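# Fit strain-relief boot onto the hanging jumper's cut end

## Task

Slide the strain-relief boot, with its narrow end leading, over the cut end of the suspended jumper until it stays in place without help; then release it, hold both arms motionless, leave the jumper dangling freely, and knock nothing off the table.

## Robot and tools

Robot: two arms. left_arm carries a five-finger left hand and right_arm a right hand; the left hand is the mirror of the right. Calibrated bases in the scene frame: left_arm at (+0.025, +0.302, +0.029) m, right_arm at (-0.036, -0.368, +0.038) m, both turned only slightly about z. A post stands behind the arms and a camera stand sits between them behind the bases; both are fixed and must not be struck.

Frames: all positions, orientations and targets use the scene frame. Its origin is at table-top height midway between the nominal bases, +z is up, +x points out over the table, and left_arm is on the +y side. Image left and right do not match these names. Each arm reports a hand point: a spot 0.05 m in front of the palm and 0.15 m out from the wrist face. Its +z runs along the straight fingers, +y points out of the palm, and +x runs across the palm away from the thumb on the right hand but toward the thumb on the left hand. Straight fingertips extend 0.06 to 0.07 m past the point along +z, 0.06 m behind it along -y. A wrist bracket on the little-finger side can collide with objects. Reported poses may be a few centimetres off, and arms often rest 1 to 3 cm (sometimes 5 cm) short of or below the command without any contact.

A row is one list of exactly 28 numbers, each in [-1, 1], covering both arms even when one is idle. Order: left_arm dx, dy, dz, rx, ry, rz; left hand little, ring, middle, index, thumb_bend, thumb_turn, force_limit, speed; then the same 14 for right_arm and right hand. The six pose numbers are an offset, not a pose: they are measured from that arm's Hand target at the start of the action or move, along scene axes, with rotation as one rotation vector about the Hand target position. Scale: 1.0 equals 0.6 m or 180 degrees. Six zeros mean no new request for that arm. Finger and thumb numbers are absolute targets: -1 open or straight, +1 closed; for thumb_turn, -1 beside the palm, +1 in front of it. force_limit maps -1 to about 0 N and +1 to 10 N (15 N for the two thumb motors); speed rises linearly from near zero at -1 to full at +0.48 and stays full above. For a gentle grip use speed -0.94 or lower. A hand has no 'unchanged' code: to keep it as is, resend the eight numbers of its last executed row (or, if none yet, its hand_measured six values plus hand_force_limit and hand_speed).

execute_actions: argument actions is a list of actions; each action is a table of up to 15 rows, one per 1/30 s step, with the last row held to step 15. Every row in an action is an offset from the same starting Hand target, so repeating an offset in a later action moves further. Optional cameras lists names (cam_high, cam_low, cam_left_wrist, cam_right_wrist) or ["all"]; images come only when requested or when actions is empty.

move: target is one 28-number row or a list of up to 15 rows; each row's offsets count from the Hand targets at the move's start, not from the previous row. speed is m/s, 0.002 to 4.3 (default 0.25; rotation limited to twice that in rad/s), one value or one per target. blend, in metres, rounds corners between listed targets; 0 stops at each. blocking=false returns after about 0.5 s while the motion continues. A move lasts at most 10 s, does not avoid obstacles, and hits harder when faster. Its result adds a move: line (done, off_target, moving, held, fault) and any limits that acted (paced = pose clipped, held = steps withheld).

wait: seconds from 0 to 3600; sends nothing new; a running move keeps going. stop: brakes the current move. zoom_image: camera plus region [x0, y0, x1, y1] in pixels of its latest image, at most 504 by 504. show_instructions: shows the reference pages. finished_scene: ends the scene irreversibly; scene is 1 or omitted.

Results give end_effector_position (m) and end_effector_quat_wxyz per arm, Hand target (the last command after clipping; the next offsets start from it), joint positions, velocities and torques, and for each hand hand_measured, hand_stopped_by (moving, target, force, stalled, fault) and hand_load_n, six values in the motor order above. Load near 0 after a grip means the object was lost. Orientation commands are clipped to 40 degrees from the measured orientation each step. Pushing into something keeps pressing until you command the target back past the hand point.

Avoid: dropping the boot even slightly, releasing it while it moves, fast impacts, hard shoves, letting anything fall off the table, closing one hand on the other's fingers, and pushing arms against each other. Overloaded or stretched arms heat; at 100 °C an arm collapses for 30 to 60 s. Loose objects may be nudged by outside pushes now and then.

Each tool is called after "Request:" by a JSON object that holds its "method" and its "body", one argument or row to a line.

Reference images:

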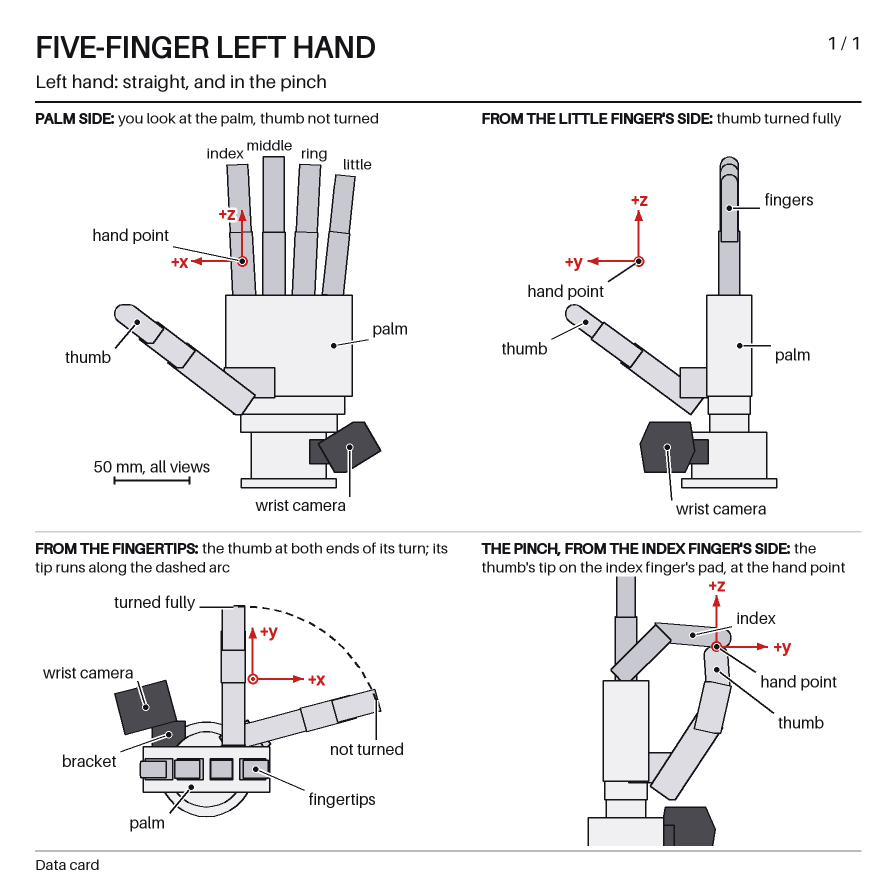

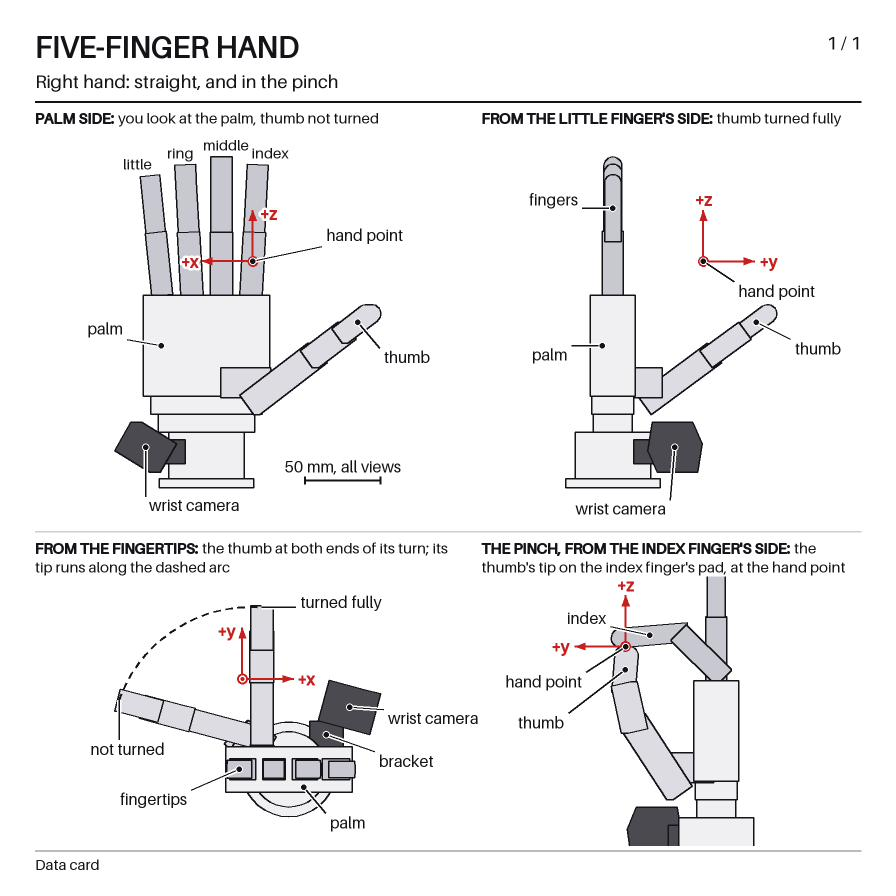

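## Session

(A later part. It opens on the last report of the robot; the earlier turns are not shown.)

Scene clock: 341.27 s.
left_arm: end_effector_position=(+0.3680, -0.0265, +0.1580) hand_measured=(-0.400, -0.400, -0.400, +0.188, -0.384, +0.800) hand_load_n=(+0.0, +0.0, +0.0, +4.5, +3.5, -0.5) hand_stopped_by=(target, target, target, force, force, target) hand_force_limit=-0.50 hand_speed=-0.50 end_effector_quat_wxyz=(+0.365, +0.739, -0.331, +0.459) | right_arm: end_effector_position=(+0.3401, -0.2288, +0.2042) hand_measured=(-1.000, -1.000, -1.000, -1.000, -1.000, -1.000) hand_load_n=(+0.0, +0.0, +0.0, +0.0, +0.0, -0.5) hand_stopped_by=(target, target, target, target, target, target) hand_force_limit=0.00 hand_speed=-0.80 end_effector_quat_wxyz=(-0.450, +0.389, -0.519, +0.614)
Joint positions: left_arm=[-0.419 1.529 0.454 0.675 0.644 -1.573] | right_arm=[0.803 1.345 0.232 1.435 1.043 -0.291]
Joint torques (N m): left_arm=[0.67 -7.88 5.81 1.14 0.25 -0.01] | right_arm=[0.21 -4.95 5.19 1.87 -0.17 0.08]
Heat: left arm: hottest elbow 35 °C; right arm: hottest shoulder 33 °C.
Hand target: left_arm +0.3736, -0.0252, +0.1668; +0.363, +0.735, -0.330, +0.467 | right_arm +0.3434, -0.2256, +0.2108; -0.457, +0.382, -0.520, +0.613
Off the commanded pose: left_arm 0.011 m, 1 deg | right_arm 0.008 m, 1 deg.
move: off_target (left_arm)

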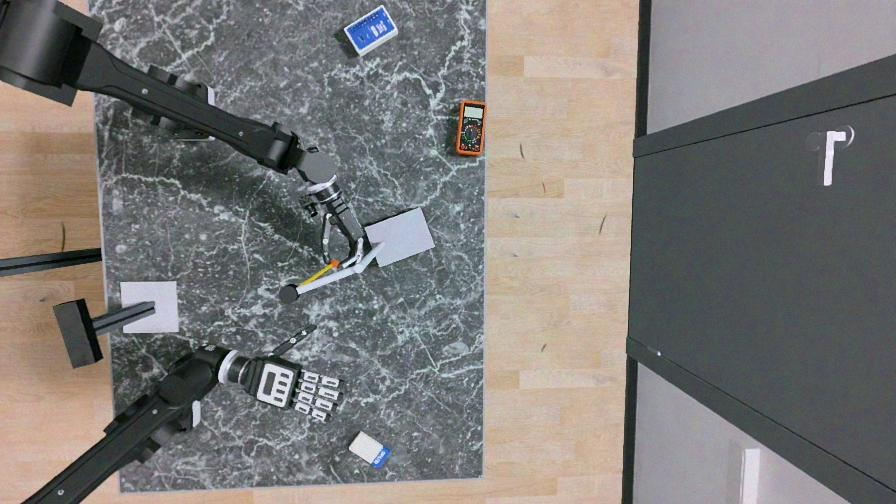

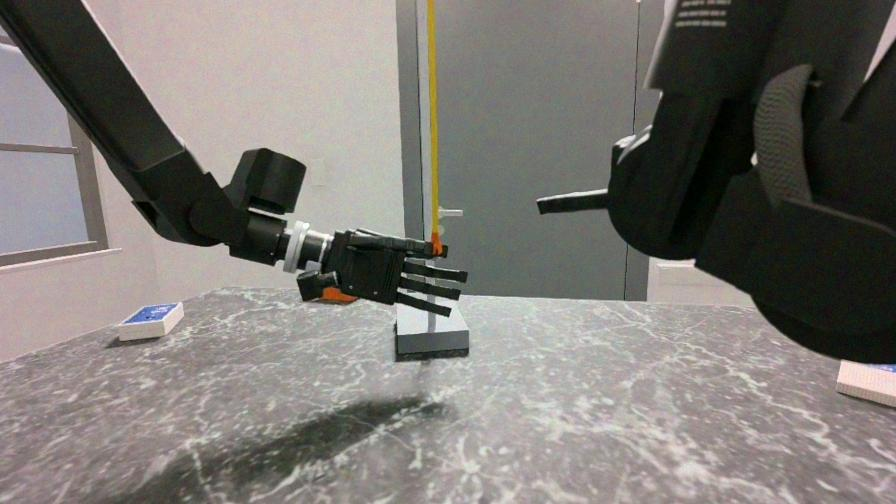

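Request:
{"method": "move", "body": {
  "target": [-0.001,-0.001,0.01,0,0,0,-0.4,-0.4,-0.4,0.32,-0.3,0.8,-0.5,-0.5,0,0,0,0,0,0,-1,-1,-1,-1,-1,-1,0,-0.8],
  "speed": 0.03,
  "cameras": ["cam_high","cam_low"]
}}

Request:
{"method": "zoom_image", "body": {
  "camera": "cam_low",
  "region": [410, 210, 460, 260]
}}

Request:
{"method": "zoom_image", "body": {
  "camera": "cam_high",
  "region": [310, 240, 360, 290]
}}

Scene clock: 342.67 s.
left_arm: end_effector_position=(+0.3668, -0.0260, +0.1629) hand_measured=(-0.400, -0.400, -0.400, +0.188, -0.384, +0.800) hand_load_n=(+0.0, +0.0, +0.0, +4.5, +3.5, -1.0) hand_stopped_by=(target, target, target, force, force, target) hand_force_limit=-0.50 hand_speed=-0.50 end_effector_quat_wxyz=(+0.365, +0.740, -0.331, +0.458) | right_arm: end_effector_position=(+0.3401, -0.2288, +0.2042) hand_measured=(-1.000, -1.000, -1.000, -1.000, -1.000, -1.000) hand_load_n=(+0.0, +0.0, +0.0, -0.5, +0.0, +0.0) hand_stopped_by=(target, target, target, target, target, target) hand_force_limit=0.00 hand_speed=-0.80 end_effector_quat_wxyz=(-0.450, +0.389, -0.519, +0.614)
Joint positions: left_arm=[-0.419 1.506 0.454 0.65 0.644 -1.573] | right_arm=[0.803 1.345 0.232 1.435 1.043 -0.291]
Joint torques (N m): left_arm=[0.26 -8.06 6.11 1.11 0.16 -0.02] | right_arm=[-0.15 -4.66 5.44 1.74 -0.17 0.08]
Heat: left arm: hottest elbow 35 °C; right arm: hottest shoulder 33 °C.
Hand target: left_arm +0.3731, -0.0258, +0.1729; +0.363, +0.735, -0.330, +0.467 | right_arm +0.3434, -0.2256, +0.2108; -0.457, +0.382, -0.520, +0.613
Off the commanded pose: left_arm 0.012 m, 1 deg | right_arm 0.008 m, 1 deg.
move: off_target (left_arm)

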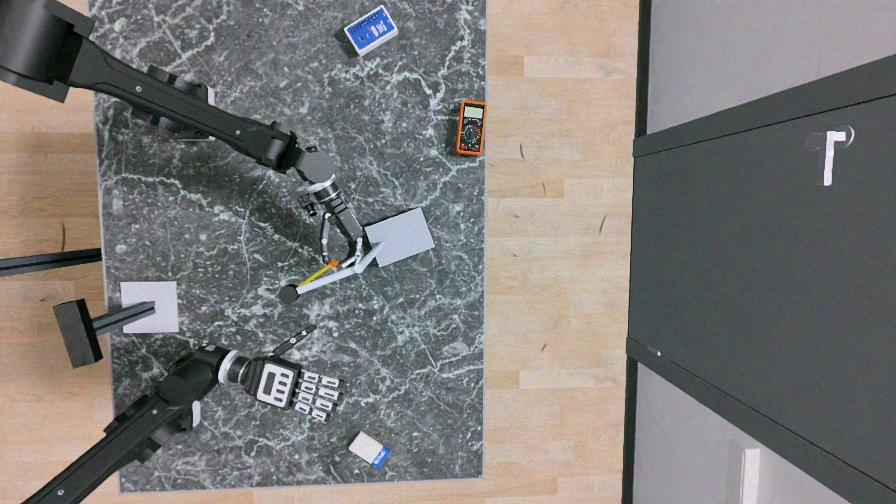

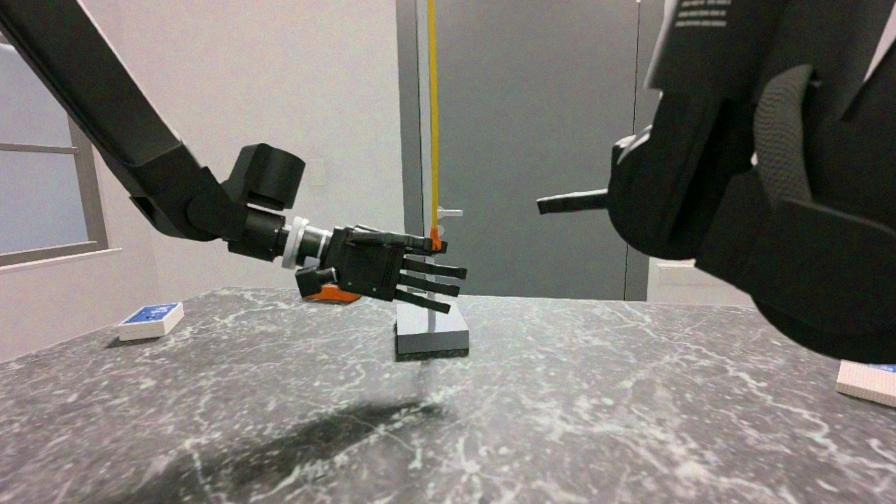

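Scaled by 10.080.

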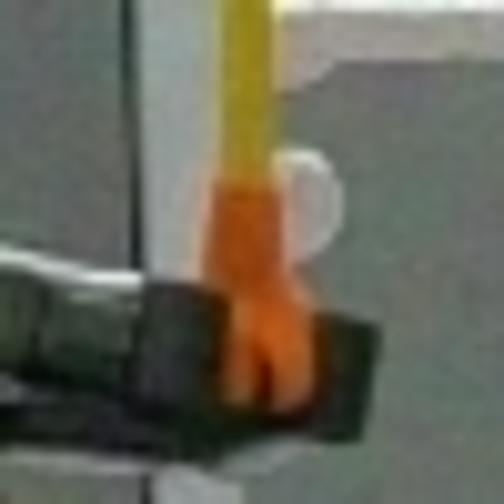

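Scaled by 10.080.

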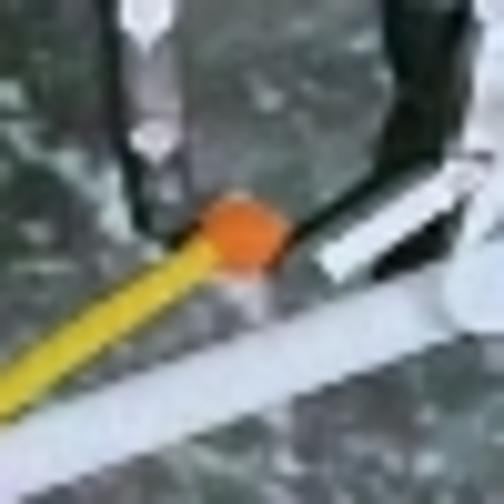

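Request:
{"method": "move", "body": {
  "target": [0.004,-0.006,0.009,0,0,0,-0.4,-0.4,-0.4,0.32,-0.3,0.8,-0.5,-0.5,0,0,0,0,0,0,-1,-1,-1,-1,-1,-1,0,-0.8],
  "speed": 0.03,
  "cameras": ["cam_high","cam_low"]
}}

Request:
{"method": "zoom_image", "body": {
  "camera": "cam_low",
  "region": [410, 210, 460, 260]
}}

Request:
{"method": "zoom_image", "body": {
  "camera": "cam_high",
  "region": [310, 240, 360, 290]
}}

Scene clock: 344.80 s.
left_arm: end_effector_position=(+0.3668, -0.0253, +0.1628) hand_measured=(-0.400, -0.400, -0.400, +0.188, -0.384, +0.800) hand_load_n=(+0.5, +0.0, +0.0, +4.5, +3.5, -0.5) hand_stopped_by=(target, target, target, force, force, target) hand_force_limit=-0.50 hand_speed=-0.50 end_effector_quat_wxyz=(+0.363, +0.744, -0.329, +0.454) | right_arm: end_effector_position=(+0.3401, -0.2288, +0.2042) hand_measured=(-1.000, -1.000, -1.000, -1.000, -1.000, -1.000) hand_load_n=(+0.0, +0.0, +0.0, +0.0, +0.0, -0.5) hand_stopped_by=(target, target, target, target, target, target) hand_force_limit=0.00 hand_speed=-0.80 end_effector_quat_wxyz=(-0.450, +0.389, -0.519, +0.614)
Joint positions: left_arm=[-0.419 1.496 0.454 0.628 0.639 -1.573] | right_arm=[0.803 1.345 0.232 1.435 1.043 -0.291]
Joint torques (N m): left_arm=[-0.15 -8 7.06 1.17 0.14 -0.04] | right_arm=[0.15 -4.54 5.57 1.78 -0.15 0.07]
Heat: left arm: hottest elbow 35 °C; right arm: hottest shoulder 33 °C.
Hand target: left_arm +0.3754, -0.0294, +0.1784; +0.363, +0.735, -0.330, +0.467 | right_arm +0.3434, -0.2256, +0.2108; -0.457, +0.382, -0.520, +0.613
Off the commanded pose: left_arm 0.018 m, 2 deg | right_arm 0.008 m, 1 deg.
move: off_target (left_arm)

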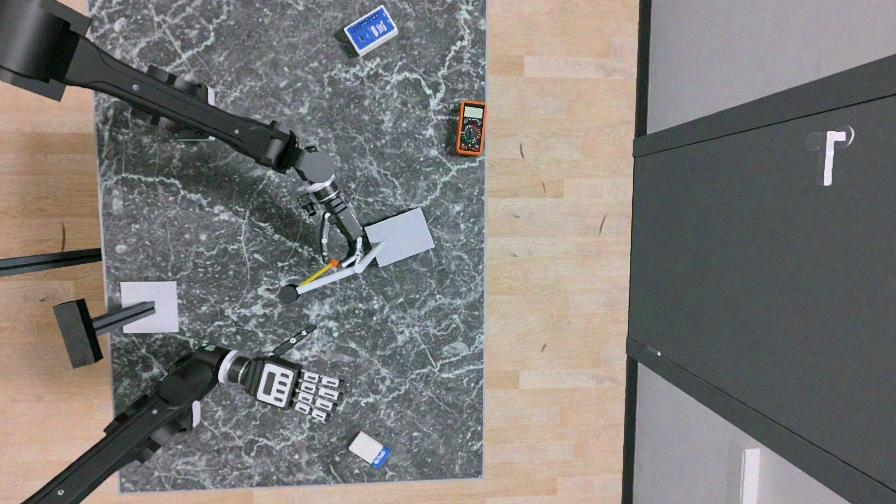

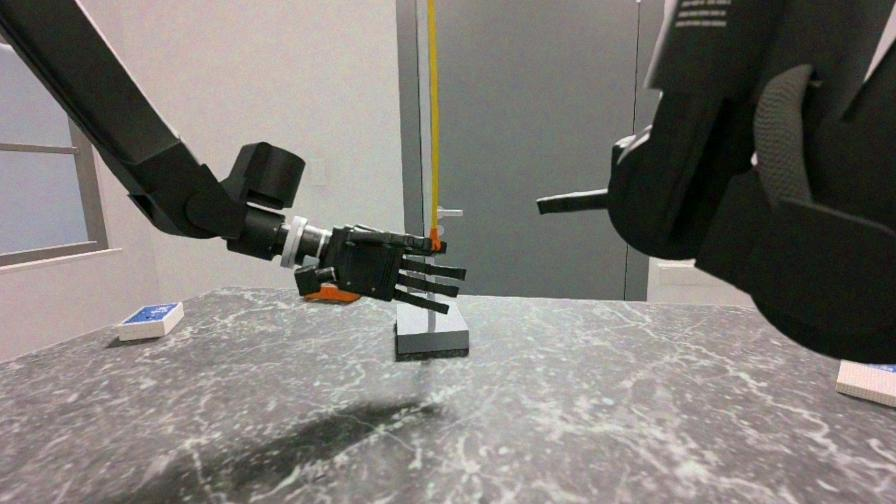

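Scaled by 10.080.

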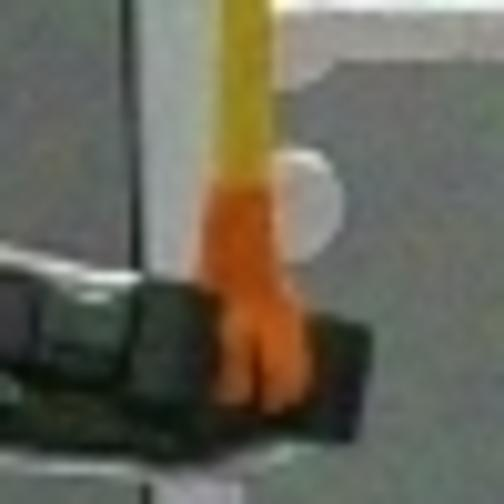

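Scaled by 10.080.

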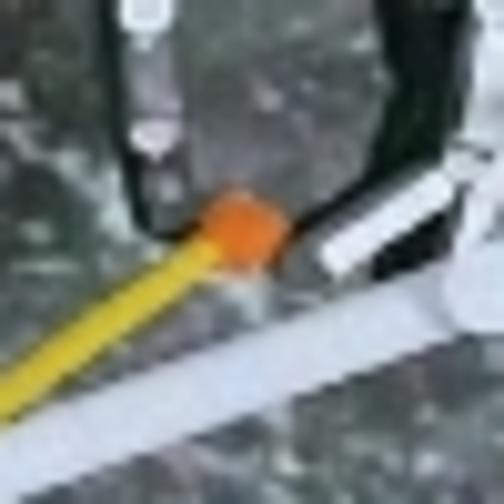

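Request:
{"method": "move", "body": {
  "target": [0.003,-0.01,0.008,0,0,0,-0.4,-0.4,-0.4,0.32,-0.3,0.8,-0.5,-0.5,0,0,0,0,0,0,-1,-1,-1,-1,-1,-1,0,-0.8],
  "speed": 0.03,
  "cameras": ["cam_high","cam_low"]
}}

Request:
{"method": "zoom_image", "body": {
  "camera": "cam_low",
  "region": [410, 210, 460, 260]
}}

Request:
{"method": "zoom_image", "body": {
  "camera": "cam_high",
  "region": [310, 240, 360, 290]
}}

Scene clock: 346.30 s.
left_arm: end_effector_position=(+0.3671, -0.0256, +0.1623) hand_measured=(-0.400, -0.400, -0.400, +0.188, -0.384, +0.800) hand_load_n=(+0.0, +0.0, +0.0, +4.5, +3.5, -0.5) hand_stopped_by=(target, target, target, force, force, target) hand_force_limit=-0.50 hand_speed=-0.50 end_effector_quat_wxyz=(+0.360, +0.748, -0.327, +0.452) | right_arm: end_effector_position=(+0.3401, -0.2288, +0.2042) hand_measured=(-1.000, -1.000, -1.000, -1.000, -1.000, -1.000) hand_load_n=(+0.0, +0.0, +0.0, +0.0, +0.0, -0.5) hand_stopped_by=(target, target, target, target, target, target) hand_force_limit=0.00 hand_speed=-0.80 end_effector_quat_wxyz=(-0.450, +0.389, -0.519, +0.614)
Joint positions: left_arm=[-0.422 1.487 0.454 0.611 0.626 -1.573] | right_arm=[0.803 1.345 0.232 1.435 1.043 -0.291]
Joint torques (N m): left_arm=[-1.08 -7.82 8.01 1.14 0.12 -0.1] | right_arm=[0.15 -4.78 5.24 1.73 -0.18 0.04]
Heat: left arm: hottest elbow 35 °C; right arm: hottest shoulder 33 °C.
Hand target: left_arm +0.3772, -0.0354, +0.1830; +0.363, +0.735, -0.330, +0.467 | right_arm +0.3434, -0.2256, +0.2108; -0.457, +0.382, -0.520, +0.613
Off the commanded pose: left_arm 0.025 m, 2 deg | right_arm 0.008 m, 1 deg.
move: off_target (left_arm)

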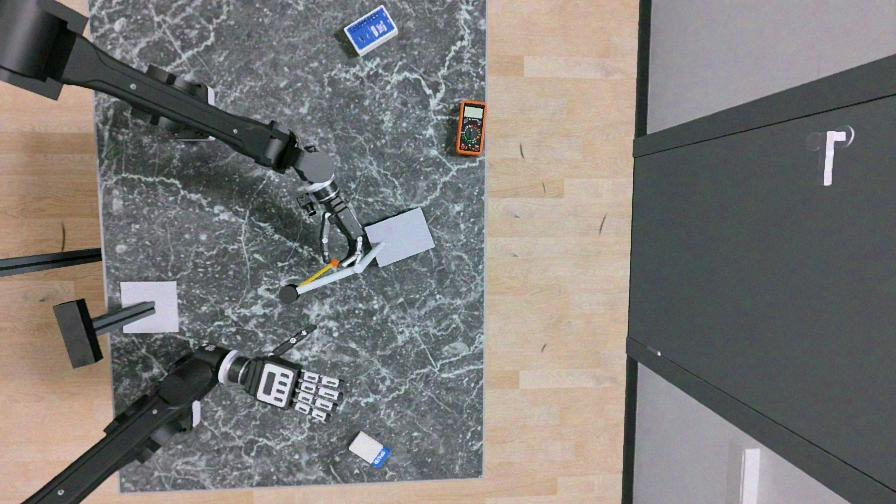

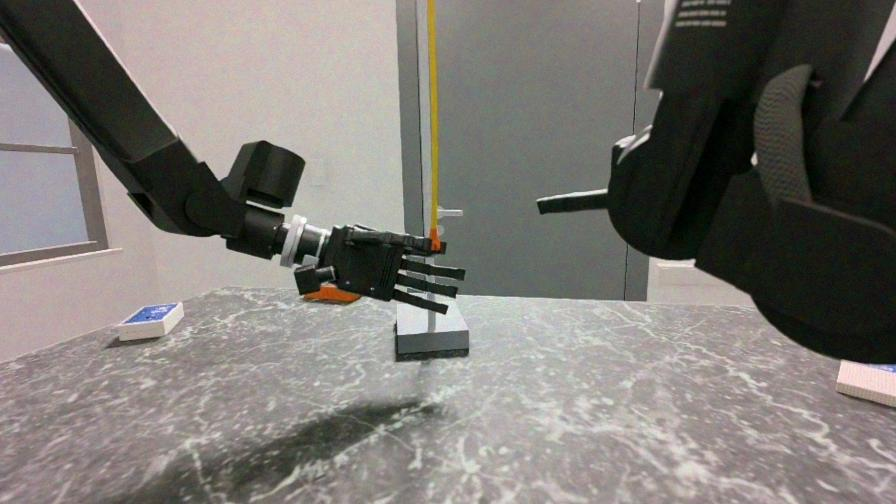

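Scaled by 10.080.

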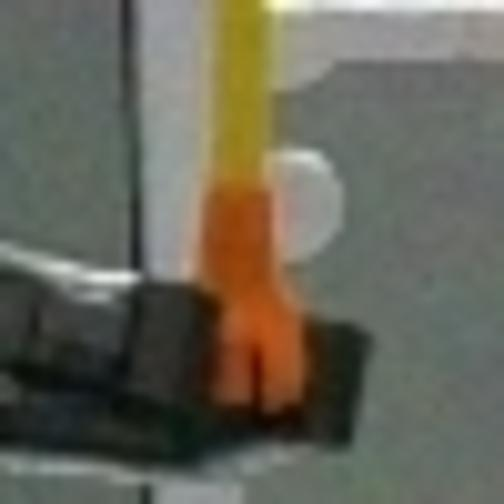

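Scaled by 10.080.

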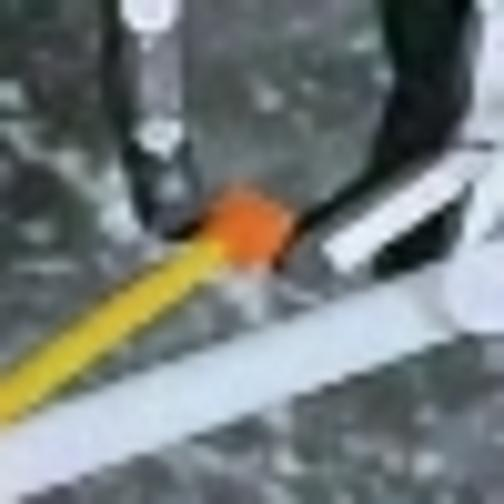

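Request:
{"method": "move", "body": {
  "target": [0.0,0.003,0.01,0,0,0,-0.4,-0.4,-0.4,0.32,-0.3,0.8,-0.5,-0.5,0,0,0,0,0,0,-1,-1,-1,-1,-1,-1,0,-0.8],
  "speed": 0.03,
  "cameras": ["cam_high","cam_low"]
}}

Request:
{"method": "zoom_image", "body": {
  "camera": "cam_low",
  "region": [410, 210, 460, 260]
}}

Request:
{"method": "zoom_image", "body": {
  "camera": "cam_high",
  "region": [310, 240, 360, 290]
}}

Scene clock: 348.17 s.
left_arm: end_effector_position=(+0.3666, -0.0254, +0.1683) hand_measured=(-0.400, -0.400, -0.400, +0.188, -0.384, +0.800) hand_load_n=(+0.5, +0.0, +0.0, +4.5, +3.5, -1.0) hand_stopped_by=(target, target, target, force, force, target) hand_force_limit=-0.50 hand_speed=-0.50 end_effector_quat_wxyz=(+0.360, +0.748, -0.327, +0.452) | right_arm: end_effector_position=(+0.3401, -0.2288, +0.2042) hand_measured=(-1.000, -1.000, -1.000, -1.000, -1.000, -1.000) hand_load_n=(+0.0, +0.0, +0.0, -0.5, +0.0, +0.0) hand_stopped_by=(target, target, target, target, target, target) hand_force_limit=0.00 hand_speed=-0.80 end_effector_quat_wxyz=(-0.450, +0.389, -0.519, +0.614)
Joint positions: left_arm=[-0.422 1.463 0.456 0.584 0.626 -1.573] | right_arm=[0.803 1.345 0.232 1.435 1.043 -0.291]
Joint torques (N m): left_arm=[-0.5 -7.88 8.18 1.16 0.29 -0.1] | right_arm=[0.21 -4.72 5.42 1.65 -0.19 0.09]
Heat: left arm: hottest elbow 36 °C; right arm: hottest shoulder 33 °C.
Hand target: left_arm +0.3773, -0.0337, +0.1893; +0.363, +0.735, -0.330, +0.467 | right_arm +0.3434, -0.2256, +0.2108; -0.457, +0.382, -0.520, +0.613
Off the commanded pose: left_arm 0.025 m, 2 deg | right_arm 0.008 m, 1 deg.
move: off_target (left_arm)

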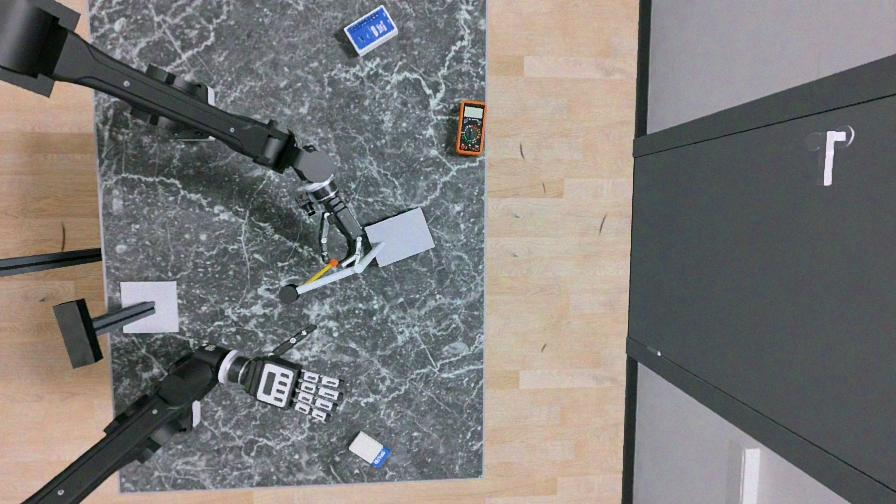

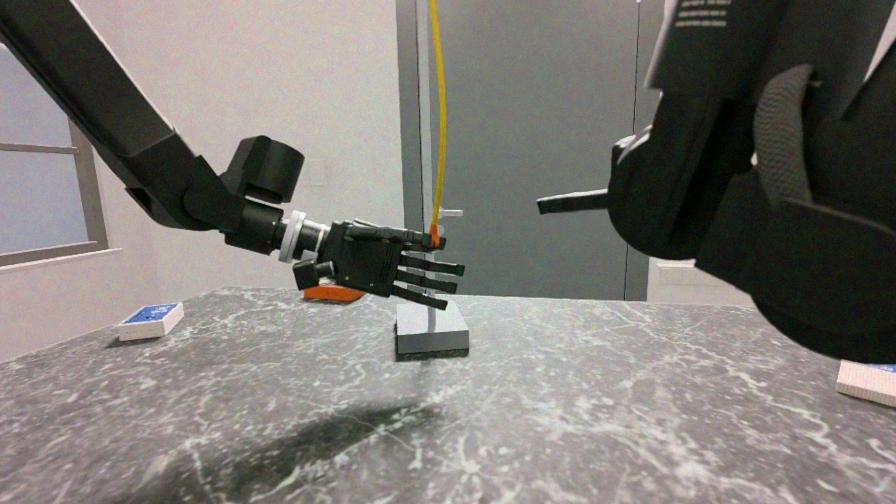

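Scaled by 10.080.

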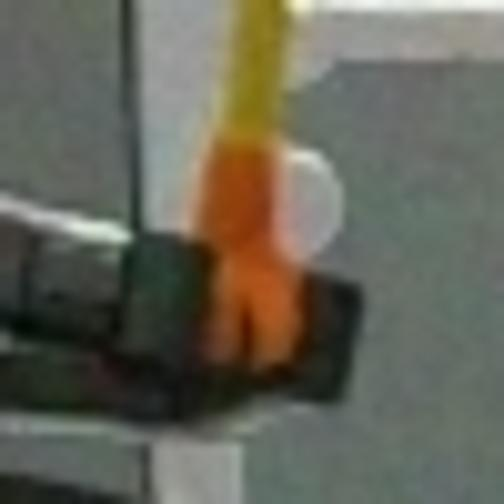

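Scaled by 10.080.

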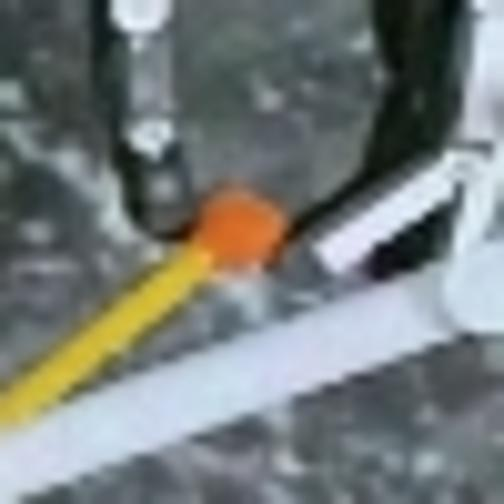

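Request:
{"method": "move", "body": {
  "target": [-0.003,0.0,-0.03,0,0,0,-0.4,-0.4,-0.4,0.32,-0.3,0.8,-0.5,-0.5,0,0,0,0,0,0,-1,-1,-1,-1,-1,-1,0,-0.8],
  "speed": 0.03,
  "cameras": ["cam_high","cam_low"]
}}

Request:
{"method": "zoom_image", "body": {
  "camera": "cam_low",
  "region": [400, 180, 470, 260]
}}

Scene clock: 360.50 s.
left_arm: end_effector_position=(+0.3689, -0.0264, +0.1605) hand_measured=(-0.400, -0.400, -0.400, +0.188, -0.384, +0.800) hand_load_n=(+0.0, +0.0, +0.0, +4.5, +3.5, -0.5) hand_stopped_by=(target, target, target, force, force, target) hand_force_limit=-0.50 hand_speed=-0.50 end_effector_quat_wxyz=(+0.360, +0.746, -0.327, +0.455) | right_arm: end_effector_position=(+0.3401, -0.2288, +0.2042) hand_measured=(-1.000, -1.000, -1.000, -1.000, -1.000, -1.000) hand_load_n=(+0.0, +0.0, +0.0, +0.0, +0.0, +0.0) hand_stopped_by=(target, target, target, target, target, target) hand_force_limit=0.00 hand_speed=-0.80 end_effector_quat_wxyz=(-0.450, +0.389, -0.519, +0.614)
Joint positions: left_arm=[-0.422 1.502 0.456 0.629 0.626 -1.573] | right_arm=[0.803 1.345 0.232 1.435 1.043 -0.291]
Joint torques (N m): left_arm=[-0.79 -6.48 6.91 2.52 0.19 -0.09] | right_arm=[0.09 -4.89 5.5 1.66 -0.2 0.06]
Heat: left arm: hottest elbow 36 °C; right arm: hottest shoulder 33 °C.
Hand target: left_arm +0.3755, -0.0337, +0.1711; +0.363, +0.735, -0.330, +0.467 | right_arm +0.3434, -0.2256, +0.2108; -0.457, +0.382, -0.520, +0.613
Off the commanded pose: left_arm 0.015 m, 2 deg | right_arm 0.008 m, 1 deg.
move: off_target (left_arm)

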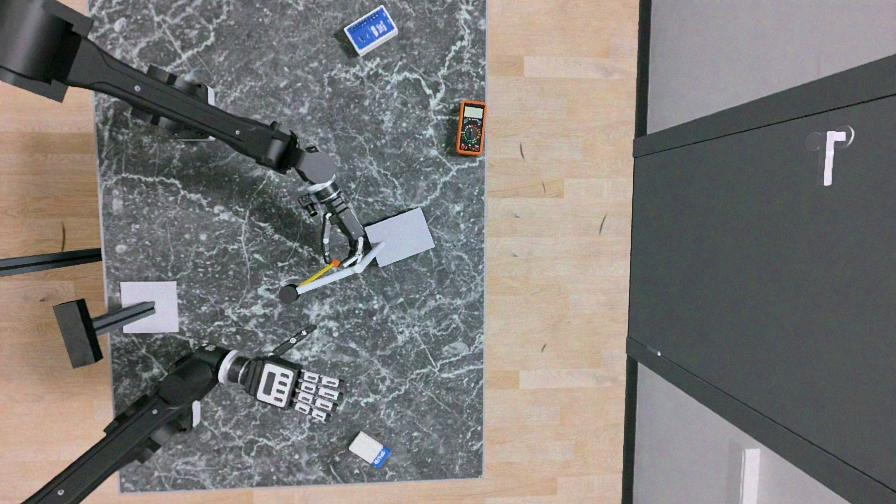

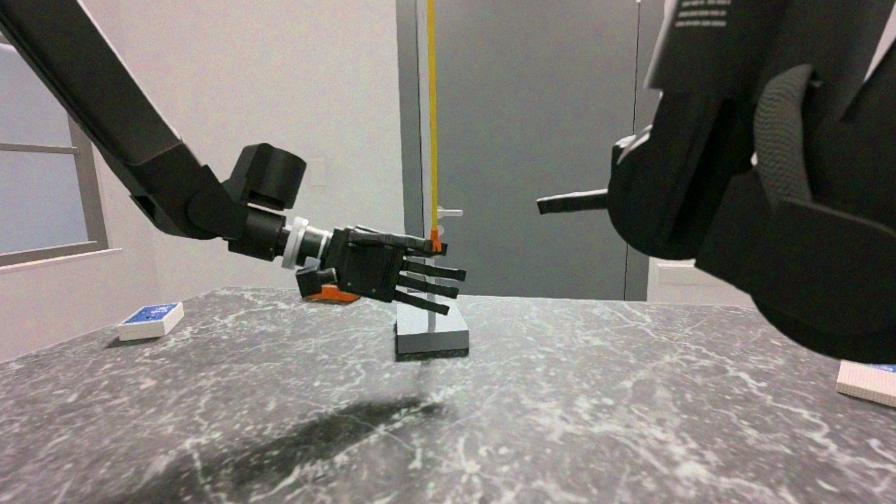

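Scaled by 6.300.

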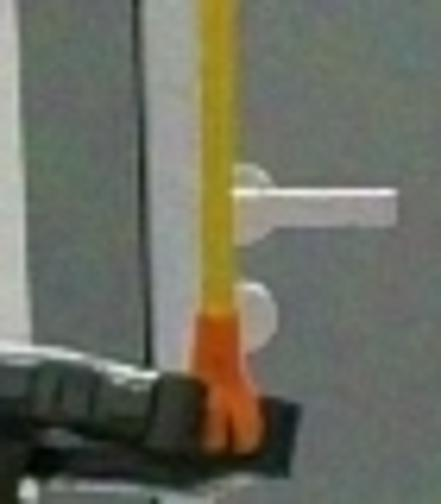

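Request:
{"method": "move", "body": {
  "target": [
    [0,0,0,0,0,0,-0.4,-0.4,-0.4,0.32,-0.3,0.8,-0.5,-0.5,0.05,0.09,0.13,0.25,0.0735,0.144,-1,-1,-1,-0.1,-0.6,0.8,-0.6,-0.5],
    [0,0,0,0,0,0,-0.4,-0.4,-0.4,0.32,-0.3,0.8,-0.5,-0.5,0.1,0.18,0.08,0.5004,0.1471,0.2884,-1,-1,-1,-0.1,-0.6,0.8,-0.6,-0.5]
  ],
  "speed": 0.15,
  "blend": 0.03,
  "cameras": ["all"]
}}

Scene clock: 370.33 s.
left_arm: end_effector_position=(+0.3689, -0.0264, +0.1605) hand_measured=(-0.400, -0.400, -0.400, +0.188, -0.384, +0.800) hand_load_n=(+0.0, +0.0, +0.0, +4.5, +3.5, -0.5) hand_stopped_by=(target, target, target, force, force, target) hand_force_limit=-0.50 hand_speed=-0.50 end_effector_quat_wxyz=(+0.360, +0.746, -0.327, +0.455) | right_arm: end_effector_position=(+0.3896, -0.1180, +0.2422) hand_measured=(-1.000, -1.000, -1.000, -0.100, -0.600, +0.800) hand_load_n=(+0.0, +0.0, +0.0, +0.0, +0.0, -0.5) hand_stopped_by=(target, target, target, target, target, target) hand_force_limit=-0.60 hand_speed=-0.50 end_effector_quat_wxyz=(+0.647, -0.244, +0.680, +0.242)
Joint positions: left_arm=[-0.422 1.502 0.456 0.629 0.626 -1.573] | right_arm=[0.277 1.479 0.445 0.983 -0.458 1.562]
Joint torques (N m): left_arm=[-0.85 -6.3 6.83 2.54 0.21 -0.08] | right_arm=[-0.62 -7.3 8.03 3.07 0.01 0.2]
Heat: left arm: hottest elbow 35 °C; right arm: hottest elbow 34 °C.
Hand target: left_arm +0.3755, -0.0337, +0.1712; +0.363, +0.735, -0.330, +0.467 | right_arm +0.4033, -0.1175, +0.2588; +0.664, -0.242, +0.665, +0.242
Off the commanded pose: left_arm 0.014 m, 2 deg | right_arm 0.022 m, 3 deg.
move: off_target (right_arm)

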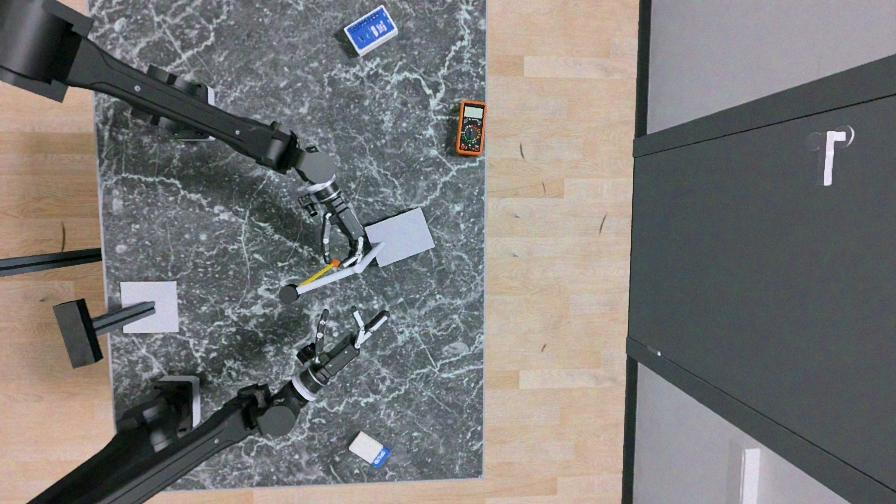

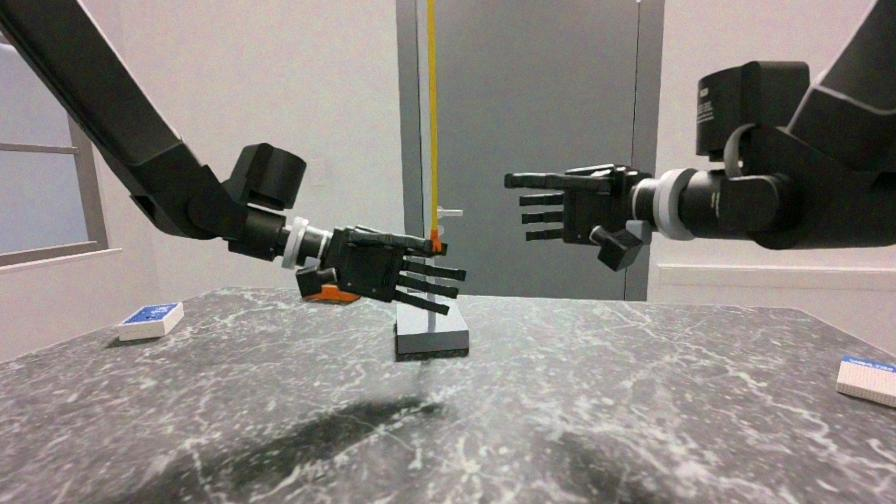

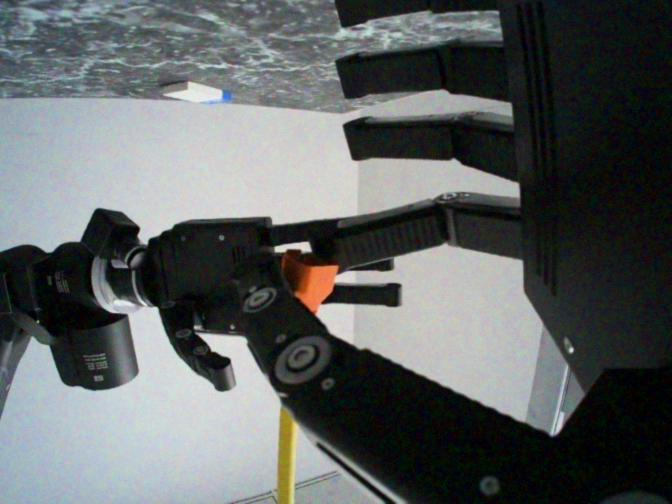

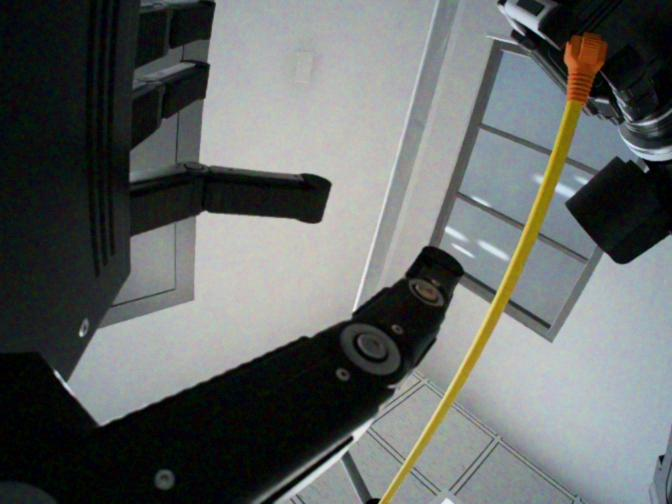

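Request:
{"method": "zoom_image", "body": {
  "camera": "cam_right_wrist",
  "region": [480, 0, 672, 144]
}}

Request:
{"method": "zoom_image", "body": {
  "camera": "cam_high",
  "region": [270, 230, 410, 370]
}}

Scaled by 2.625 from the camera's image (finer frame: 960x720).

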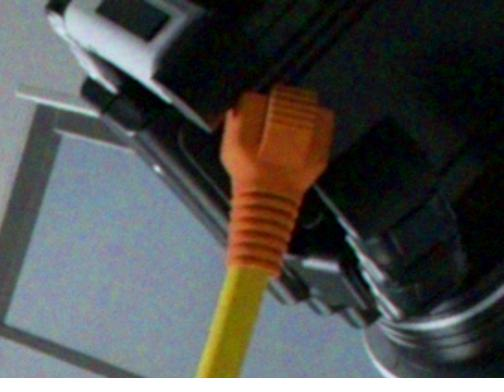

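Scaled by 3.600.

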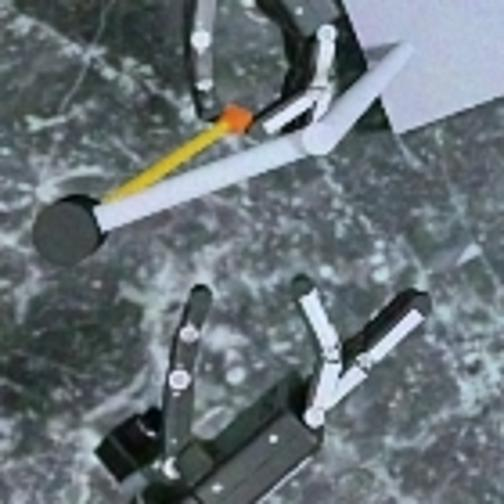

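Request:
{"method": "move", "body": {
  "target": [0,0,0,0,0,0,-0.4,-0.4,-0.4,0.32,-0.3,0.8,-0.5,-0.5,0.0,0.065,0.015,0,0,0,-1,-1,-1,-0.1,-0.6,0.8,-0.6,-0.5],
  "speed": 0.06,
  "cameras": ["cam_high","cam_low","cam_right_wrist"]
}}

Request:
{"method": "zoom_image", "body": {
  "camera": "cam_high",
  "region": [270, 230, 410, 370]
}}

Scene clock: 373.37 s.
left_arm: end_effector_position=(+0.3689, -0.0264, +0.1605) hand_measured=(-0.400, -0.400, -0.400, +0.188, -0.384, +0.800) hand_load_n=(+0.0, +0.0, +0.0, +4.5, +3.5, -0.5) hand_stopped_by=(target, target, target, force, force, target) hand_force_limit=-0.50 hand_speed=-0.50 end_effector_quat_wxyz=(+0.360, +0.746, -0.327, +0.455) | right_arm: end_effector_position=(+0.3927, -0.0848, +0.2561) hand_measured=(-1.000, -1.000, -1.000, -0.100, -0.600, +0.800) hand_load_n=(+0.0, +0.0, +0.0, +0.0, +0.0, -0.5) hand_stopped_by=(target, target, target, target, target, target) hand_force_limit=-0.60 hand_speed=-0.50 end_effector_quat_wxyz=(+0.658, -0.243, +0.671, +0.238)
Joint positions: left_arm=[-0.422 1.502 0.456 0.629 0.626 -1.573] | right_arm=[0.374 1.479 0.483 0.976 -0.353 1.564]
Joint torques (N m): left_arm=[-0.91 -6.3 6.84 2.56 0.2 -0.1] | right_arm=[0.26 -7.82 8.4 1.84 0.19 0.18]
Heat: left arm: hottest elbow 35 °C; right arm: hottest elbow 34 °C.
Hand target: left_arm +0.3755, -0.0337, +0.1712; +0.363, +0.735, -0.330, +0.467 | right_arm +0.4034, -0.0786, +0.2678; +0.664, -0.242, +0.665, +0.242
Off the commanded pose: left_arm 0.015 m, 2 deg | right_arm 0.017 m, 1 deg.
move: off_target (right_arm)

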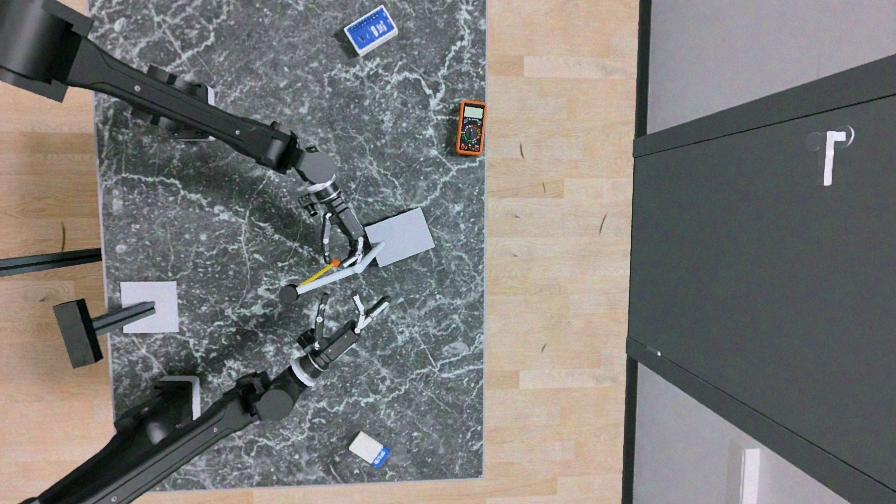

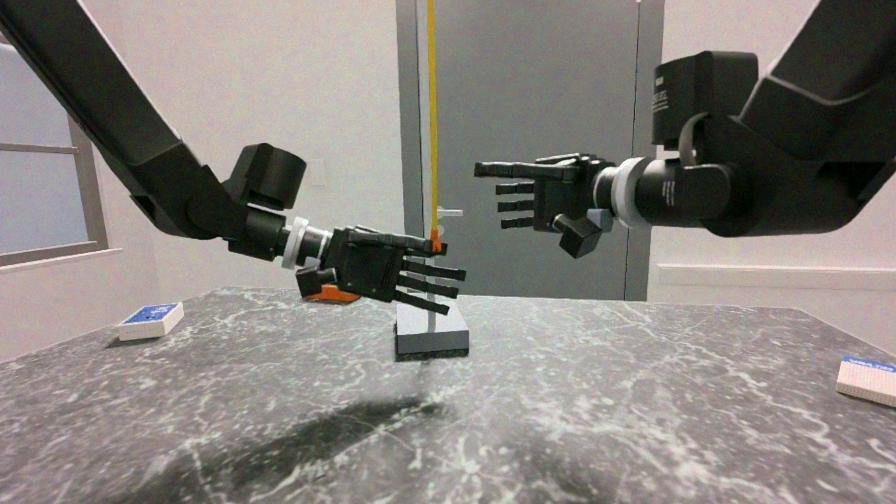

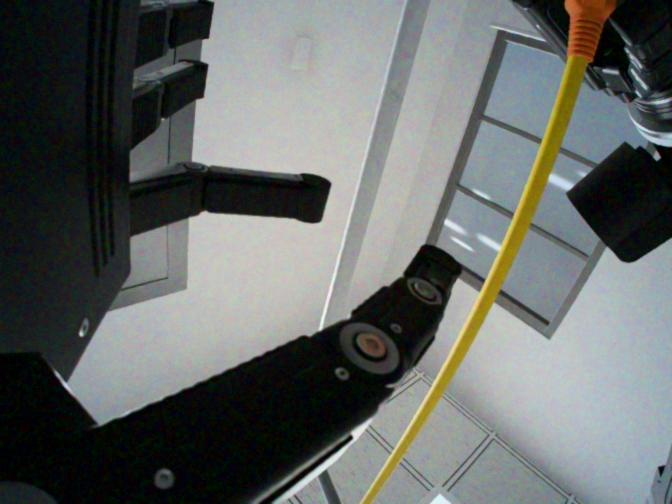

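Scaled by 3.600.

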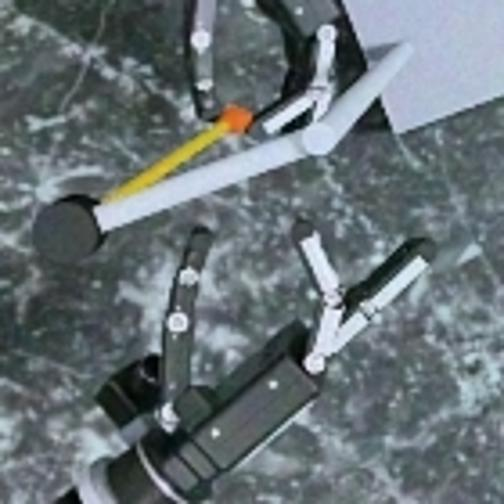

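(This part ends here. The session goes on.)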